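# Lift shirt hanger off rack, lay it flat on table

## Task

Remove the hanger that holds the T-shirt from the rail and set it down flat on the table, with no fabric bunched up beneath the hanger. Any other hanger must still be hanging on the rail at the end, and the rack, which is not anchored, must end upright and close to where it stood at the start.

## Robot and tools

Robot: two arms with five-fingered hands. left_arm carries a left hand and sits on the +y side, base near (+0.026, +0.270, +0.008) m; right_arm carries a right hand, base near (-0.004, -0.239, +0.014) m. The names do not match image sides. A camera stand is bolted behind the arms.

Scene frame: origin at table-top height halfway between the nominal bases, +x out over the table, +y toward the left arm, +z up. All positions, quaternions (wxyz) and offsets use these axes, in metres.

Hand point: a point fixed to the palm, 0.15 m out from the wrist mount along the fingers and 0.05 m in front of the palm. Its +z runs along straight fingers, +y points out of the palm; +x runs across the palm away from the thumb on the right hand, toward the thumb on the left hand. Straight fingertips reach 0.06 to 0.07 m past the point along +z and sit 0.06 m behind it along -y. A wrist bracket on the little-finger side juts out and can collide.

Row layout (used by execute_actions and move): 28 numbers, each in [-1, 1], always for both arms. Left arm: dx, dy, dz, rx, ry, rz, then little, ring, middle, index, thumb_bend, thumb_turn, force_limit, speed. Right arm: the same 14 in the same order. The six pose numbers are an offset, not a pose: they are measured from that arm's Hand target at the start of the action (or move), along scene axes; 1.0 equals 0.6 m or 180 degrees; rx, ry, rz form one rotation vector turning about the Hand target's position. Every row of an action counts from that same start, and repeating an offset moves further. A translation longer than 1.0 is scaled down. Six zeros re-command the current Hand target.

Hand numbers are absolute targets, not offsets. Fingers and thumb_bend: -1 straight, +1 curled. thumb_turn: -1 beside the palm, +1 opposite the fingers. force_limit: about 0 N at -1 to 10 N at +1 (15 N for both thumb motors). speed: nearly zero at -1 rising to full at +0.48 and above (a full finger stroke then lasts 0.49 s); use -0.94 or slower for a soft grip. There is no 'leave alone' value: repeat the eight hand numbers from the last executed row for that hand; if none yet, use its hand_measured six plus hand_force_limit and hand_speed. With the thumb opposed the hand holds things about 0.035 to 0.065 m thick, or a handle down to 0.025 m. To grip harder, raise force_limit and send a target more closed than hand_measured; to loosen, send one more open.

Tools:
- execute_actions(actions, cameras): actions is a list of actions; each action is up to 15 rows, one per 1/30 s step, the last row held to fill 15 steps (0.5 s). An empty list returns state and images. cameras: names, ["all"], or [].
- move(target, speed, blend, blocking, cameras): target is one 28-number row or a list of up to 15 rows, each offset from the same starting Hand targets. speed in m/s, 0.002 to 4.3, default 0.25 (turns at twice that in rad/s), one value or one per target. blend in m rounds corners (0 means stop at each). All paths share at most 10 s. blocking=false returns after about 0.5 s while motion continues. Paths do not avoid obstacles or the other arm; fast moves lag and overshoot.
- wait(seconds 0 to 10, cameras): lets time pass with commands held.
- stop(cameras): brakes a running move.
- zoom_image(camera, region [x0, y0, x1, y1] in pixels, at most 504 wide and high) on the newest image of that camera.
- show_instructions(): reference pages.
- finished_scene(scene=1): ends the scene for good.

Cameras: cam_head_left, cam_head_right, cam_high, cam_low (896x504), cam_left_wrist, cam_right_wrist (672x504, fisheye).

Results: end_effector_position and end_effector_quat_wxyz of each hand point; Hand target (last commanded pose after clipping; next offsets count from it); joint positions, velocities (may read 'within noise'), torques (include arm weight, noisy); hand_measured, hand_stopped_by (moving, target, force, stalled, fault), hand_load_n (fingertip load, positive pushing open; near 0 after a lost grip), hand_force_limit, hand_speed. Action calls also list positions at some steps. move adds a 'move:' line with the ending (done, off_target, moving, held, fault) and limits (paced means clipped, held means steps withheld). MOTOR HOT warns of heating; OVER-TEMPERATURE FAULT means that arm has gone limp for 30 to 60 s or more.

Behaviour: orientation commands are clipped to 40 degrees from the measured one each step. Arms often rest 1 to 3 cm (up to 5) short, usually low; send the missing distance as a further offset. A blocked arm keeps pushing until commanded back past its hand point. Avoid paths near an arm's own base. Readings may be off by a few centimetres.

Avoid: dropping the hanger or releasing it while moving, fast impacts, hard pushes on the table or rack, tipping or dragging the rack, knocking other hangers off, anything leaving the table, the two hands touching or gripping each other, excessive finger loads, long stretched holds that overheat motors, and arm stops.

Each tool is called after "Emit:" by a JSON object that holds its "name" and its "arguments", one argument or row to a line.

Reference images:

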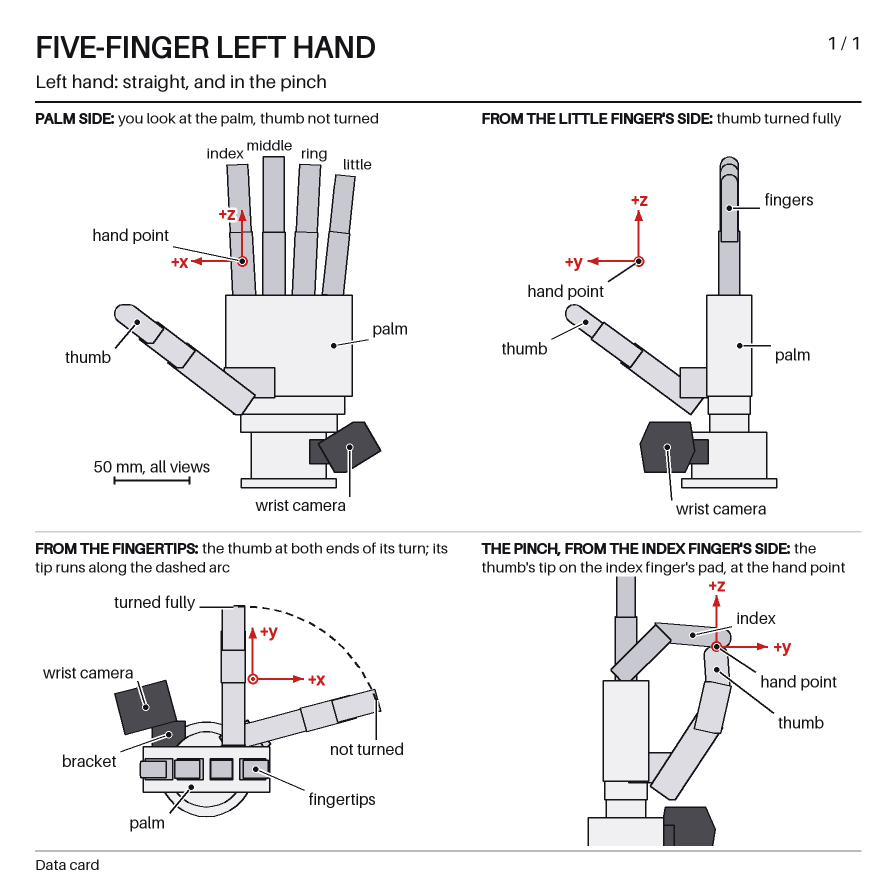

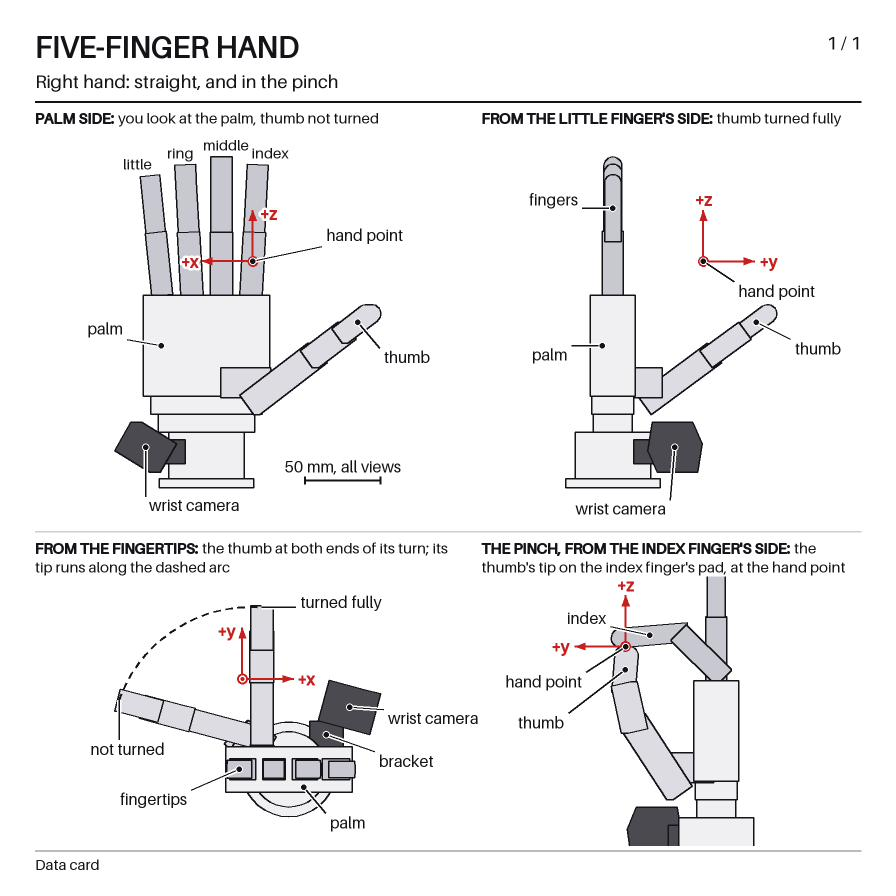

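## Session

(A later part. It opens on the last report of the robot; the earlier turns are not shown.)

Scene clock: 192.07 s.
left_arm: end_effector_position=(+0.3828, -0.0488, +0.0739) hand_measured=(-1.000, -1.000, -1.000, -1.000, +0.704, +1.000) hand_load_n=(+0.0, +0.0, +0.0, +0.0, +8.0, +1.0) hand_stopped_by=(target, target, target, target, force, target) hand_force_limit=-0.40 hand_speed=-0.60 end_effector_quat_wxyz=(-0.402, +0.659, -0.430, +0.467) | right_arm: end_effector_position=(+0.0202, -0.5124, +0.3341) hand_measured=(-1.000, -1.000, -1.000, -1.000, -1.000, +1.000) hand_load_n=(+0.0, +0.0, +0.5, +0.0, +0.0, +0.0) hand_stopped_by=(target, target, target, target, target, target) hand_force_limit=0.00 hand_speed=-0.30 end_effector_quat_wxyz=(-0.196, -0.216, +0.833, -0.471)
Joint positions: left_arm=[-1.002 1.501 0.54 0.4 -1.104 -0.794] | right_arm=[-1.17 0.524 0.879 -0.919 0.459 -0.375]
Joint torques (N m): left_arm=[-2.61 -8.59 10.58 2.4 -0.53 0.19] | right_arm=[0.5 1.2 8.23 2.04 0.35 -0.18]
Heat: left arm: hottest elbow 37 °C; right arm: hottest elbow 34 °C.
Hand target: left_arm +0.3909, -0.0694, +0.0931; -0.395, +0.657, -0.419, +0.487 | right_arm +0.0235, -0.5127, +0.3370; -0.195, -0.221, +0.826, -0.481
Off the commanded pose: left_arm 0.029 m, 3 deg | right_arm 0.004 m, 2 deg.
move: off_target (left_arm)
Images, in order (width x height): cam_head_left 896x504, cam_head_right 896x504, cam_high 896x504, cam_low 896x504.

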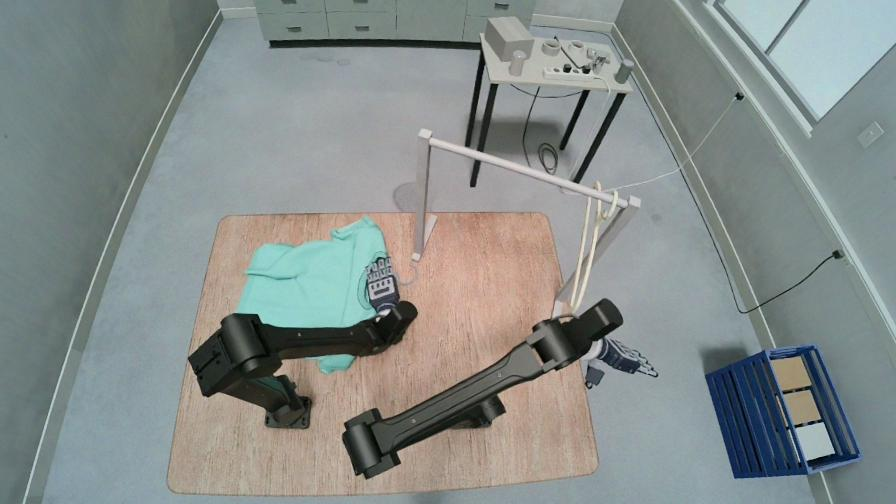

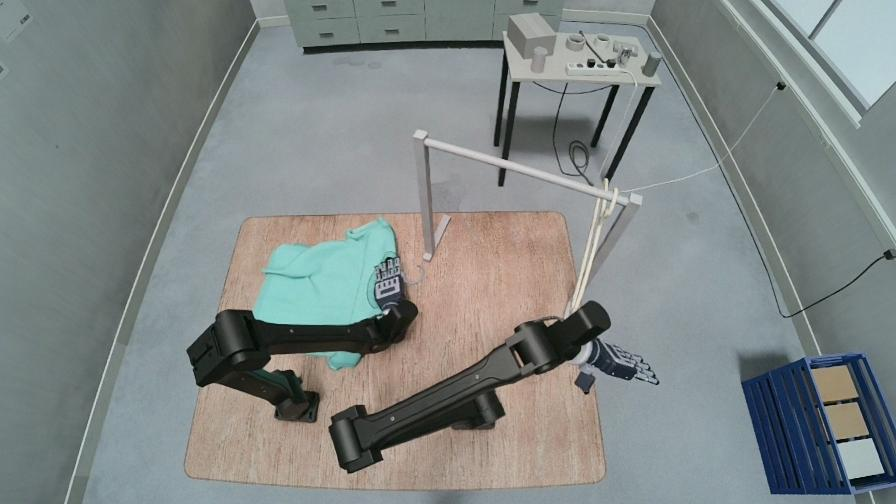

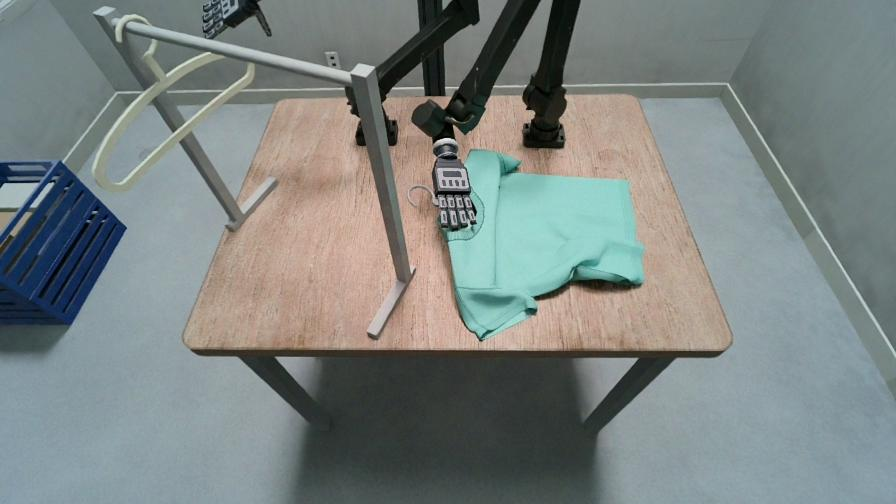

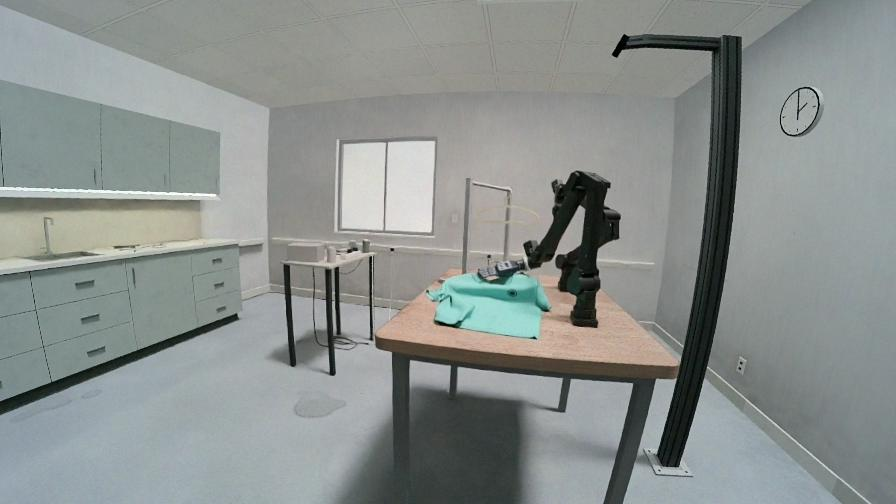

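Emit:
{"name": "zoom_image", "arguments": {
  "camera": "cam_high",
  "region": [390, 130, 670, 360]
}}

Emit:
{"name": "zoom_image", "arguments": {
  "camera": "cam_head_right",
  "region": [240, 190, 480, 380]
}}

Emit:
{"name": "zoom_image", "arguments": {
  "camera": "cam_low",
  "region": [380, 220, 620, 380]
}}

Scaled by 1.800.

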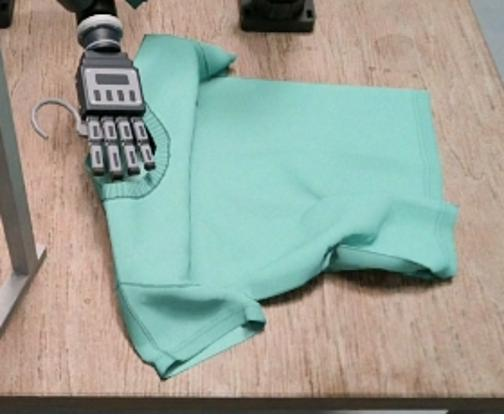

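Scaled by 2.100.

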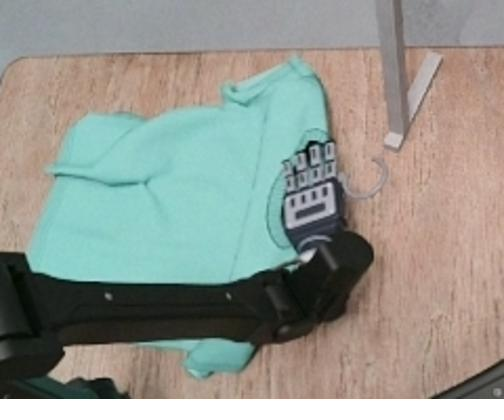

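Scaled by 2.100.

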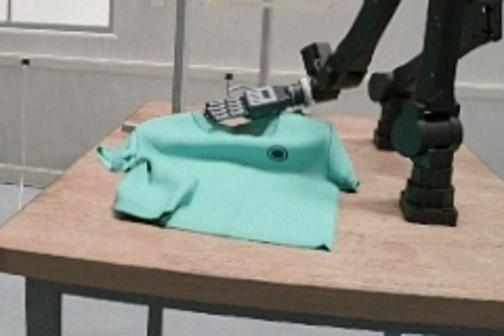

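Emit:
{"name": "move", "arguments": {
  "target": [0.007,-0.0927,-0.0635,0.0772,0.0045,-0.0125,-1,-1,-1,-1,0.9,1,-0.4,-0.6,0,0,0,0,0,0,-1,-1,-1,-1,-1,1,0,-0.3],
  "speed": 0.06,
  "cameras": ["cam_head_left","cam_head_right","cam_high","cam_low","cam_left_wrist"]
}}

Emit:
{"name": "zoom_image", "arguments": {
  "camera": "cam_high",
  "region": [360, 130, 670, 360]
}}

Emit:
{"name": "zoom_image", "arguments": {
  "camera": "cam_low",
  "region": [380, 220, 620, 380]
}}

Scene clock: 195.67 s.
left_arm: end_effector_position=(+0.3903, -0.1055, +0.0413) hand_measured=(-1.000, -1.000, -1.000, -1.000, +0.704, +1.000) hand_load_n=(+0.0, +0.0, +0.0, +0.0, +8.0, +1.0) hand_stopped_by=(target, target, target, target, force, target) hand_force_limit=-0.40 hand_speed=-0.60 end_effector_quat_wxyz=(-0.462, +0.602, -0.495, +0.423) | right_arm: end_effector_position=(+0.0202, -0.5124, +0.3341) hand_measured=(-1.000, -1.000, -1.000, -1.000, -1.000, +1.000) hand_load_n=(+0.0, +0.0, +0.0, +0.0, +0.0, +0.0) hand_stopped_by=(target, target, target, target, target, target) hand_force_limit=0.00 hand_speed=-0.30 end_effector_quat_wxyz=(-0.196, -0.216, +0.833, -0.471)
Joint positions: left_arm=[-1.072 1.715 0.714 0.4 -1.183 -0.618] | right_arm=[-1.17 0.524 0.879 -0.919 0.459 -0.375]
Joint torques (N m): left_arm=[-1.44 -11.28 9.72 1.63 -0.54 0.17] | right_arm=[0.32 1.61 8.2 2.14 0.33 -0.18]
Heat: left arm: hottest elbow 37 °C; right arm: hottest elbow 34 °C.
Hand target: left_arm +0.3950, -0.1250, +0.0548; -0.459, +0.599, -0.491, +0.435 | right_arm +0.0235, -0.5127, +0.3370; -0.195, -0.221, +0.826, -0.481
Off the commanded pose: left_arm 0.024 m, 2 deg | right_arm 0.004 m, 2 deg.
move: off_target (left_arm)
camera_calibration:
cam_left_wrist: T_world_to_cam=[[0.248628, -0.20613, 0.946411, -0.154883], [-0.414961, -0.905552, -0.0882185, 0.0678862], [0.87521, -0.37079, -0.310681, -0.260347], [0, 0, 0, 1]] pos_world=[0.294537, -0.0669857, 0.0716867]
Images, in order (width x height): cam_head_left 896x504, cam_head_right 896x504, cam_high 896x504, cam_low 896x504, cam_left_wrist 672x504.

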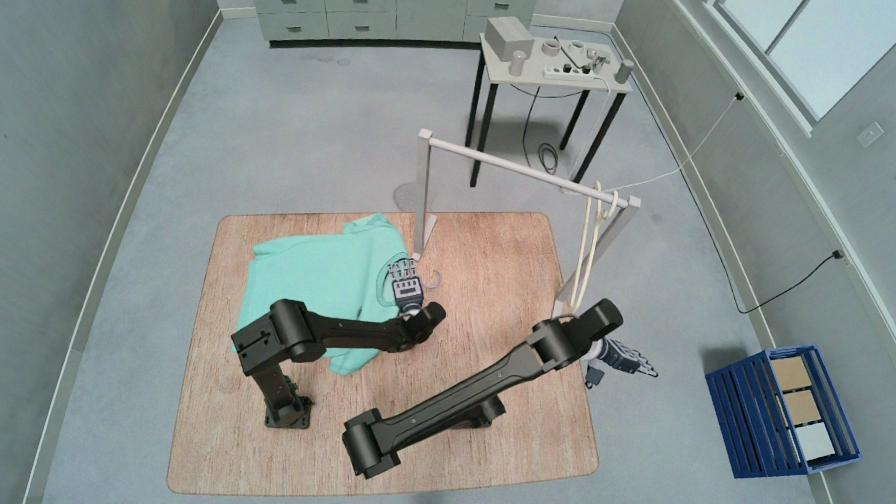

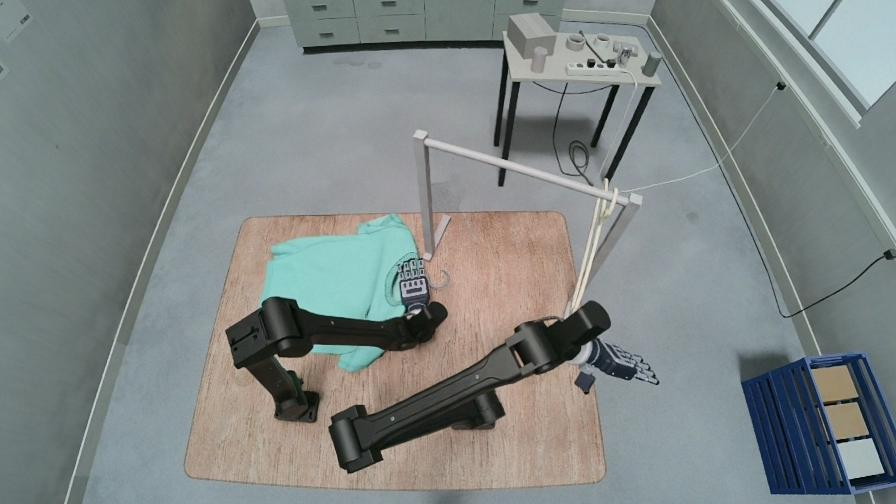

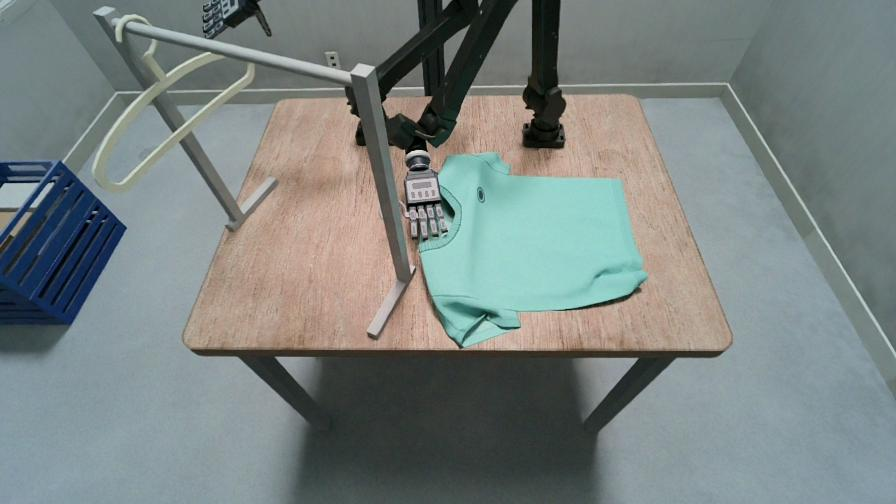

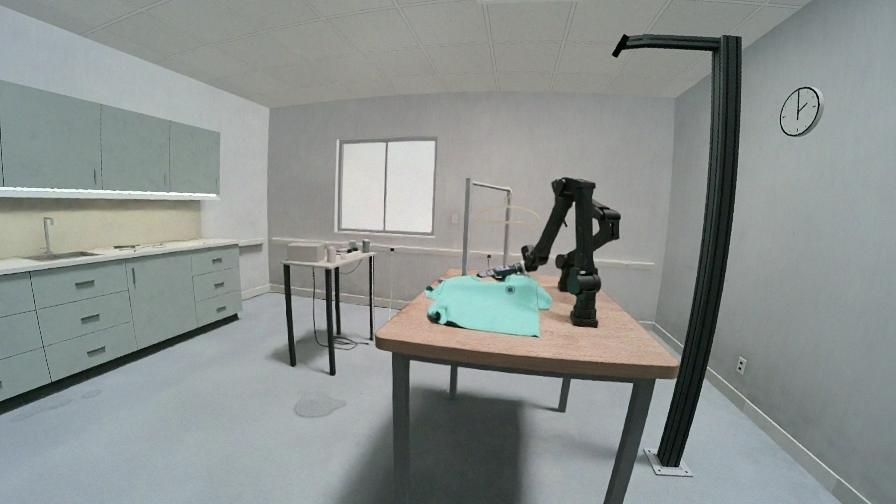

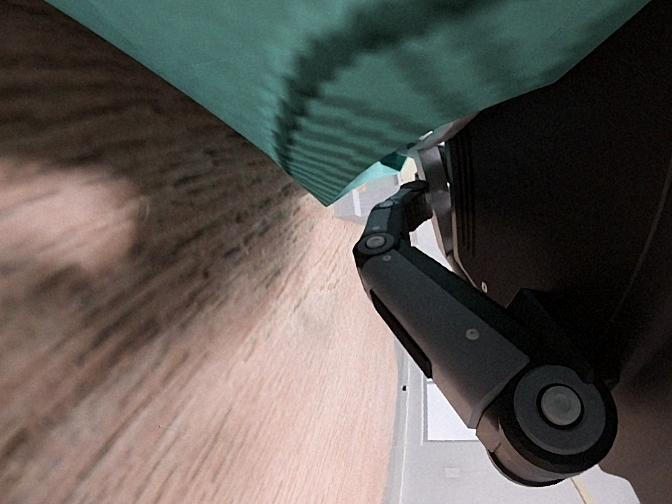

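Scaled by 1.626.

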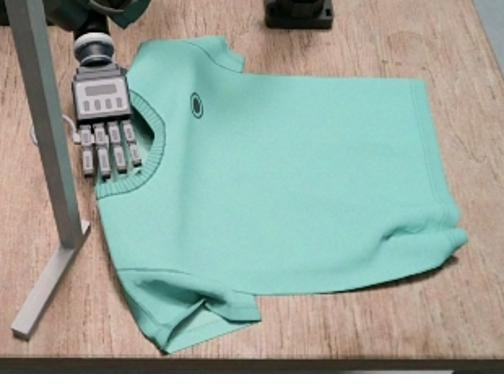

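Scaled by 2.100.

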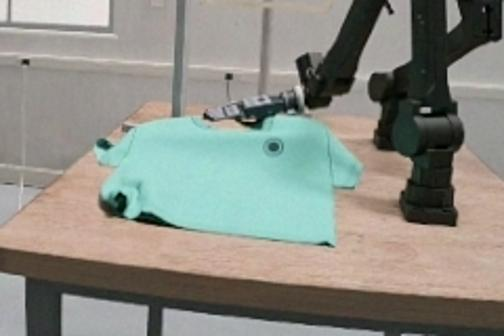

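Emit:
{"name": "move", "arguments": {
  "target": [0.0,0.022,-0.037,0.0,0.0,0.0,-1,-1,-1,-1,0.9,1,-0.4,-0.6,0,0,0,0,0,0,-1,-1,-1,-1,-1,1,0,-0.3],
  "speed": 0.05,
  "cameras": ["cam_high","cam_low","cam_left_wrist"]
}}

Emit:
{"name": "zoom_image", "arguments": {
  "camera": "cam_low",
  "region": [440, 240, 560, 320]
}}

Scene clock: 196.80 s.
left_arm: end_effector_position=(+0.3929, -0.1125, +0.0316) hand_measured=(-1.000, -1.000, -1.000, -1.000, +0.704, +1.000) hand_load_n=(+0.0, +0.0, +0.0, +0.0, +8.0, +1.5) hand_stopped_by=(target, target, target, target, force, target) hand_force_limit=-0.40 hand_speed=-0.60 end_effector_quat_wxyz=(-0.457, +0.601, -0.491, +0.434) | right_arm: end_effector_position=(+0.0202, -0.5124, +0.3341) hand_measured=(-1.000, -1.000, -1.000, -1.000, -1.000, +1.000) hand_load_n=(-0.5, +0.0, +0.0, +0.0, +0.0, +0.0) hand_stopped_by=(target, target, target, target, target, target) hand_force_limit=0.00 hand_speed=-0.30 end_effector_quat_wxyz=(-0.196, -0.216, +0.833, -0.471)
Joint positions: left_arm=[-1.072 1.76 0.714 0.487 -1.175 -0.598] | right_arm=[-1.17 0.524 0.879 -0.919 0.459 -0.375]
Joint torques (N m): left_arm=[-0.15 -11.93 6 2.35 -0.38 0.2] | right_arm=[0.67 1.96 8.24 2.03 0.34 -0.17]
Heat: left arm: hottest elbow 37 °C; right arm: hottest elbow 34 °C.
Hand target: left_arm +0.3950, -0.1118, +0.0327; -0.459, +0.599, -0.491, +0.436 | right_arm +0.0235, -0.5127, +0.3370; -0.195, -0.221, +0.826, -0.481
Off the commanded pose: left_arm 0.002 m, 0 deg | right_arm 0.004 m, 2 deg.
move: done
camera_calibration:
cam_left_wrist: T_world_to_cam=[[0.23468, -0.189627, 0.953398, -0.140734], [-0.42381, -0.902624, -0.075207, 0.0652528], [0.87482, -0.38641, -0.292193, -0.270421], [0, 0, 0, 1]] pos_world=[0.297252, -0.0722815, 0.0600674]
Images, in order (width x height): cam_high 896x504, cam_low 896x504, cam_left_wrist 672x504.

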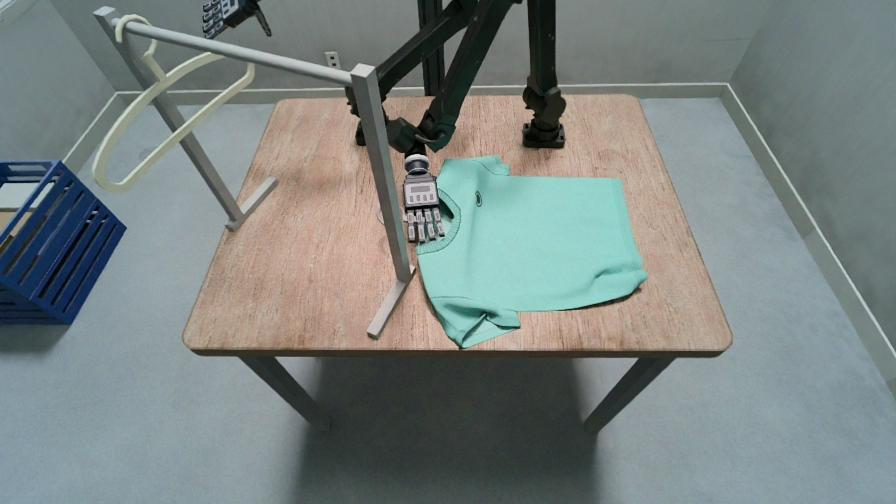

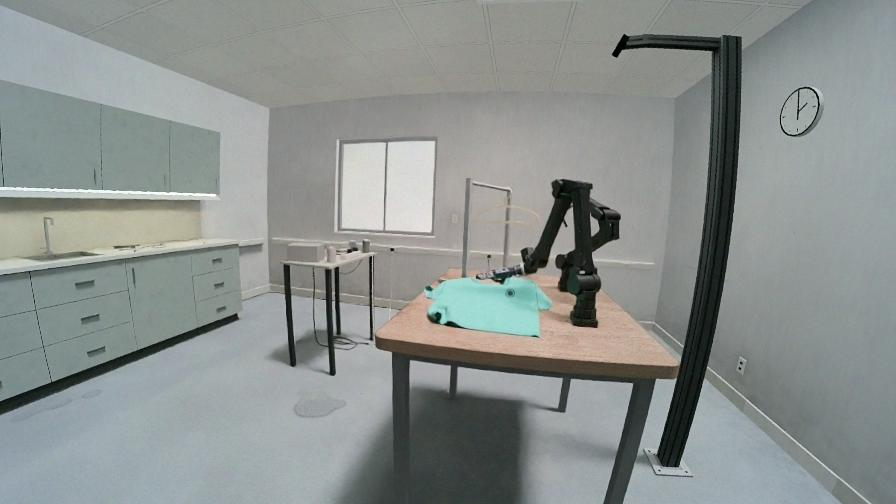

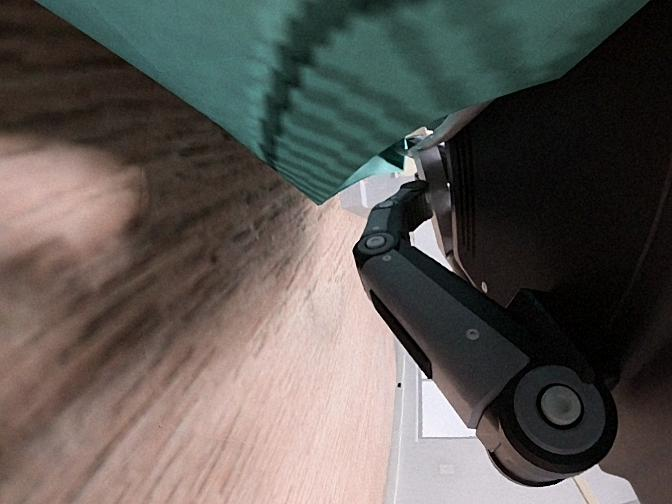

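Scaled by 4.200.

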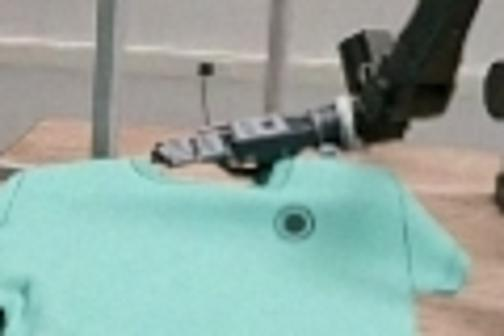

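Emit:
{"name": "move", "arguments": {
  "target": [0.0,0.0,-0.025,0.0,0.0,0.0,-1,-1,-1,-1,0.9,1,-0.4,-0.6,0,0,0,0,0,0,-1,-1,-1,-1,-1,1,0,-0.3],
  "speed": 0.05,
  "cameras": ["cam_low","cam_left_wrist"]
}}

Emit:
{"name": "zoom_image", "arguments": {
  "camera": "cam_low",
  "region": [440, 240, 560, 320]
}}

Scene clock: 197.77 s.
left_arm: end_effector_position=(+0.3925, -0.1117, +0.0158) hand_measured=(-1.000, -1.000, -1.000, -1.000, +0.704, +1.000) hand_load_n=(+0.0, +0.0, +0.0, +0.0, +7.5, +1.5) hand_stopped_by=(target, target, target, target, force, target) hand_force_limit=-0.40 hand_speed=-0.60 end_effector_quat_wxyz=(-0.457, +0.600, -0.492, +0.434) | right_arm: end_effector_position=(+0.0202, -0.5124, +0.3341) hand_measured=(-1.000, -1.000, -1.000, -1.000, -1.000, +1.000) hand_load_n=(+0.0, +0.0, -0.5, -0.5, +0.0, +0.5) hand_stopped_by=(target, target, target, target, target, target) hand_force_limit=0.00 hand_speed=-0.30 end_effector_quat_wxyz=(-0.196, -0.216, +0.833, -0.471)
Joint positions: left_arm=[-1.072 1.804 0.709 0.535 -1.174 -0.596] | right_arm=[-1.17 0.524 0.879 -0.919 0.459 -0.375]
Joint torques (N m): left_arm=[-1.38 -13.04 5.87 2.33 -0.46 0.22] | right_arm=[0.38 1.85 8.17 2 0.33 -0.17]
Heat: left arm: hottest elbow 36 °C; right arm: hottest elbow 34 °C.
Hand target: left_arm +0.3950, -0.1118, +0.0178; -0.459, +0.599, -0.490, +0.436 | right_arm +0.0235, -0.5127, +0.3370; -0.195, -0.221, +0.826, -0.481
Off the commanded pose: left_arm 0.003 m, 0 deg | right_arm 0.004 m, 2 deg.
move: done
camera_calibration:
cam_left_wrist: T_world_to_cam=[[0.235505, -0.19202, 0.952715, -0.125916], [-0.424389, -0.902206, -0.0769341, 0.0648144], [0.874318, -0.386203, -0.293965, -0.274143], [0, 0, 0, 1]] pos_world=[0.296849, -0.0715774, 0.0443596]
Images, in order (width x height): cam_low 896x504, cam_left_wrist 672x504.

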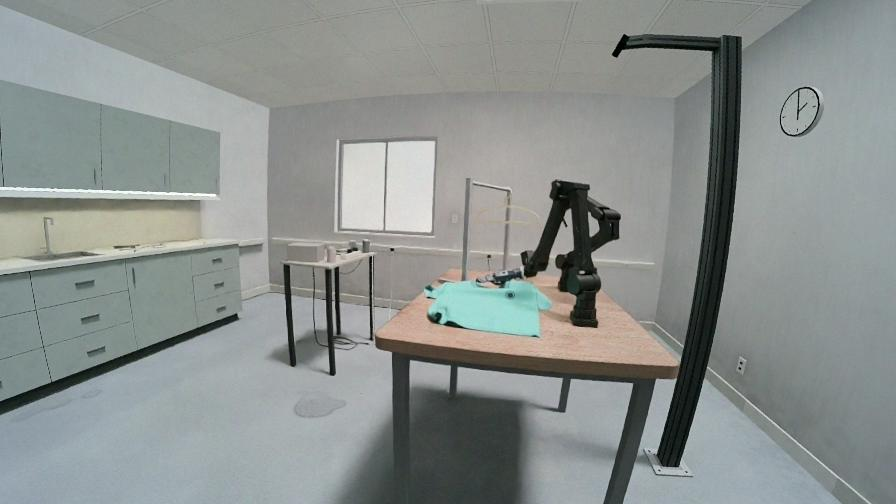

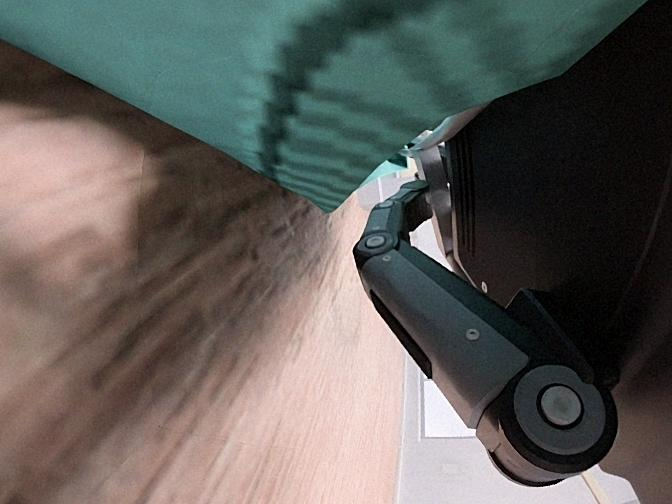

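Scaled by 4.200.

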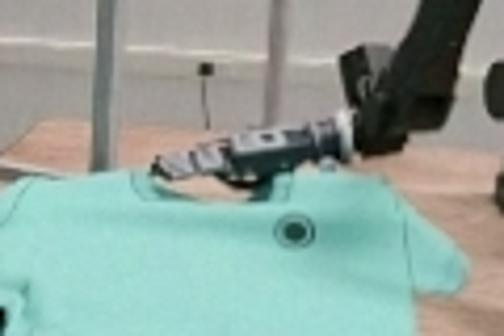

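Emit:
{"name": "move", "arguments": {
  "target": [0.0,0.0,0.0,0.0,0.0,0.0,-1,-1,-1,-1,0.5,1,-0.4,-0.7,0,0,0,0,0,0,-1,-1,-1,-1,-1,1,0,-0.3],
  "speed": 0.05,
  "cameras": ["cam_low","cam_left_wrist","cam_high"]
}}

Emit:
{"name": "zoom_image", "arguments": {
  "camera": "cam_low",
  "region": [440, 240, 560, 320]
}}

Scene clock: 198.73 s.
left_arm: end_effector_position=(+0.3926, -0.1118, +0.0160) hand_measured=(-1.000, -1.000, -1.000, -1.000, +0.500, +1.000) hand_load_n=(+0.0, +0.0, +0.0, +0.0, +0.0, -0.5) hand_stopped_by=(target, target, target, target, target, target) hand_force_limit=-0.40 hand_speed=-0.70 end_effector_quat_wxyz=(-0.458, +0.600, -0.492, +0.434) | right_arm: end_effector_position=(+0.0202, -0.5124, +0.3341) hand_measured=(-1.000, -1.000, -1.000, -1.000, -1.000, +1.000) hand_load_n=(+0.0, +0.0, +0.0, +0.0, +0.0, +0.5) hand_stopped_by=(target, target, target, target, target, target) hand_force_limit=0.00 hand_speed=-0.30 end_effector_quat_wxyz=(-0.196, -0.216, +0.833, -0.471)
Joint positions: left_arm=[-1.072 1.804 0.709 0.537 -1.174 -0.594] | right_arm=[-1.17 0.524 0.879 -0.919 0.459 -0.375]
Joint torques (N m): left_arm=[-0.85 -12.45 5.7 2.24 -0.35 0.18] | right_arm=[0.32 1.44 8.21 2 0.34 -0.16]
Heat: left arm: hottest elbow 36 °C; right arm: hottest elbow 34 °C.
Hand target: left_arm +0.3950, -0.1118, +0.0178; -0.459, +0.599, -0.491, +0.436 | right_arm +0.0235, -0.5127, +0.3370; -0.195, -0.221, +0.826, -0.481
Off the commanded pose: left_arm 0.003 m, 0 deg | right_arm 0.004 m, 2 deg.
move: done
camera_calibration:
cam_left_wrist: T_world_to_cam=[[0.234847, -0.193082, 0.952663, -0.126028], [-0.424827, -0.901902, -0.078067, 0.0649852], [0.874282, -0.386383, -0.293835, -0.274219], [0, 0, 0, 1]] pos_world=[0.296949, -0.0716768, 0.0445602]
Images, in order (width x height): cam_high 896x504, cam_low 896x504, cam_left_wrist 672x504.

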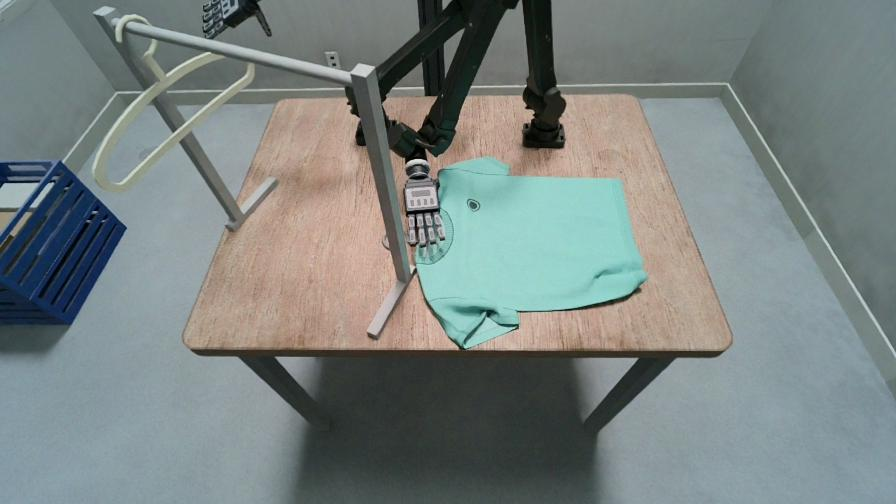

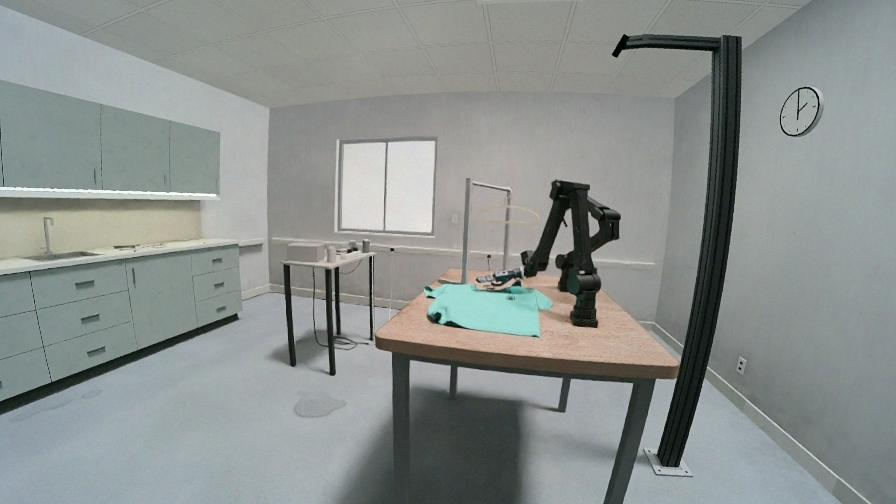

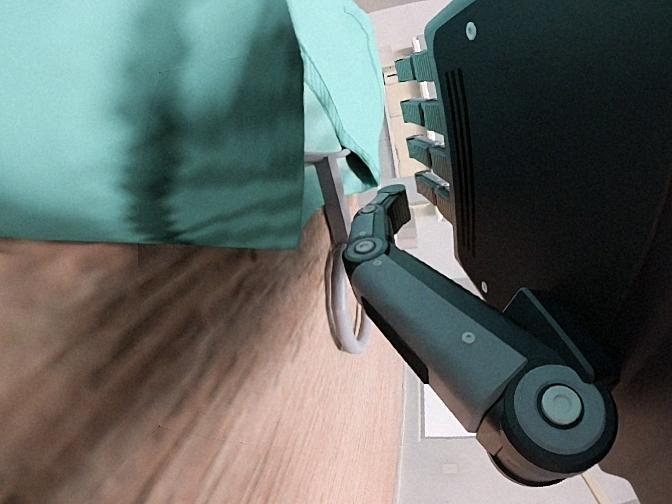

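Scaled by 4.200.

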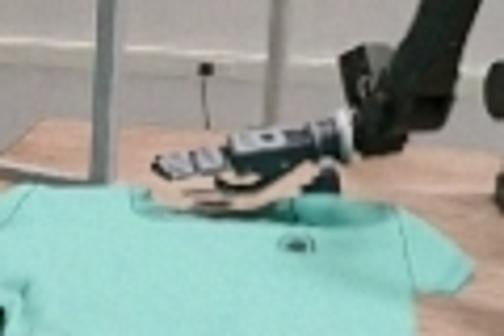

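Emit:
{"name": "zoom_image", "arguments": {
  "camera": "cam_left_wrist",
  "region": [240, 100, 480, 400]
}}

Emit:
{"name": "zoom_image", "arguments": {
  "camera": "cam_high",
  "region": [360, 140, 540, 280]
}}

Scaled by 1.680 from the camera's 672x504 image, which has a finer 960x720 frame.

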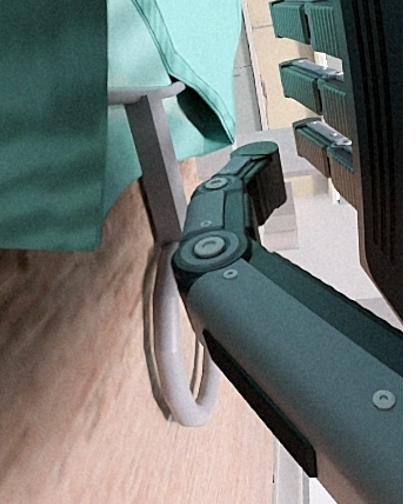

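Scaled by 2.800.

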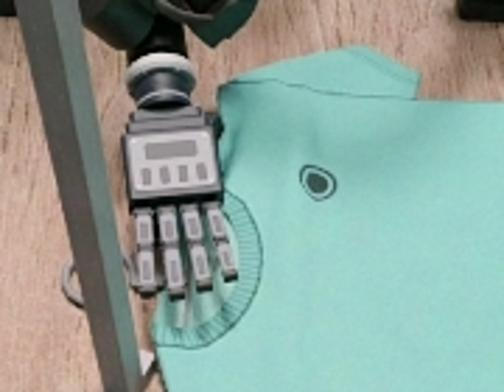

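Emit:
{"name": "move", "arguments": {
  "target": [0.0,0.0,0.08,0.0,0.0,0.0,-1,-1,-1,-1,0.5,1,-0.4,-0.7,0,0,0,0,0,0,-1,-1,-1,-1,-1,1,0,-0.3],
  "speed": 0.05,
  "cameras": ["cam_low","cam_left_wrist","cam_high"]
}}

Emit:
{"name": "zoom_image", "arguments": {
  "camera": "cam_low",
  "region": [440, 240, 560, 320]
}}

Scene clock: 200.40 s.
left_arm: end_effector_position=(+0.3905, -0.1075, +0.0559) hand_measured=(-1.000, -1.000, -1.000, -1.000, +0.500, +1.000) hand_load_n=(+0.0, +0.0, -0.5, +0.0, +0.0, +0.0) hand_stopped_by=(target, target, target, target, target, target) hand_force_limit=-0.40 hand_speed=-0.70 end_effector_quat_wxyz=(-0.459, +0.599, -0.494, +0.432) | right_arm: end_effector_position=(+0.0202, -0.5124, +0.3341) hand_measured=(-1.000, -1.000, -1.000, -1.000, -1.000, +1.000) hand_load_n=(+0.0, +0.0, +0.0, +0.0, +0.0, +0.0) hand_stopped_by=(target, target, target, target, target, target) hand_force_limit=0.00 hand_speed=-0.30 end_effector_quat_wxyz=(-0.196, -0.216, +0.833, -0.471)
Joint positions: left_arm=[-1.072 1.68 0.709 0.409 -1.174 -0.591] | right_arm=[-1.17 0.524 0.879 -0.919 0.459 -0.375]
Joint torques (N m): left_arm=[-0.85 -13.16 7.68 1.55 -0.4 0.11] | right_arm=[0.15 1.61 8.27 1.92 0.31 -0.18]
Heat: left arm: hottest elbow 36 °C; right arm: hottest elbow 34 °C.
Hand target: left_arm +0.3950, -0.1118, +0.0657; -0.459, +0.599, -0.491, +0.435 | right_arm +0.0235, -0.5127, +0.3370; -0.195, -0.221, +0.826, -0.481
Off the commanded pose: left_arm 0.012 m, 1 deg | right_arm 0.004 m, 2 deg.
move: off_target (left_arm)
camera_calibration:
cam_left_wrist: T_world_to_cam=[[0.236611, -0.19894, 0.951019, -0.16399], [-0.425589, -0.901137, -0.0826203, 0.0717485], [0.873435, -0.385195, -0.297886, -0.258297], [0, 0, 0, 1]] pos_world=[0.294943, -0.0674635, 0.0849426]
Images, in order (width x height): cam_high 896x504, cam_low 896x504, cam_left_wrist 672x504.

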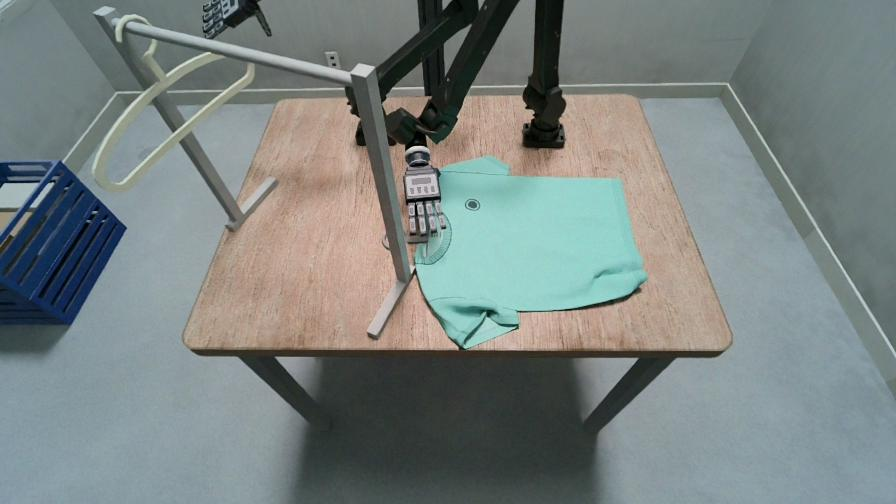

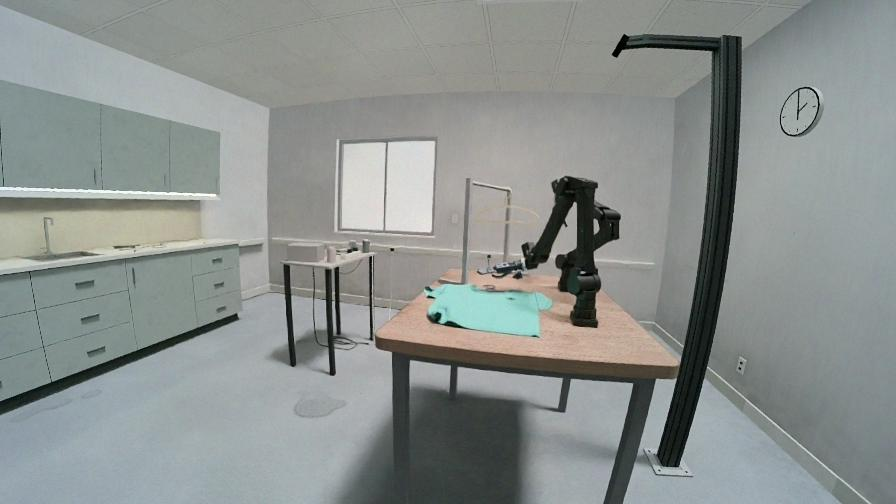

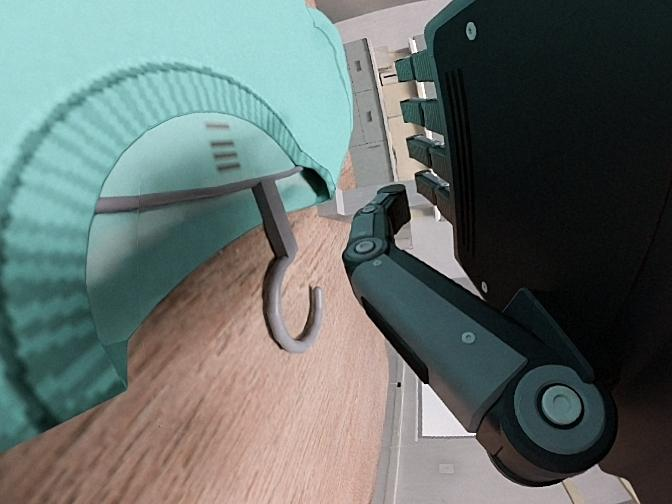

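Scaled by 4.200.

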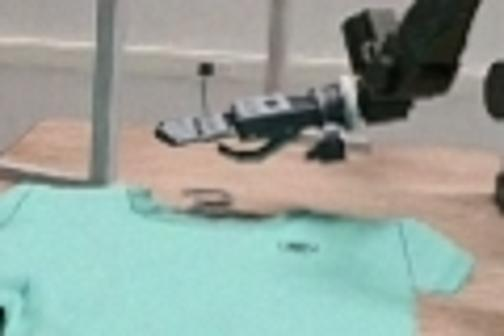

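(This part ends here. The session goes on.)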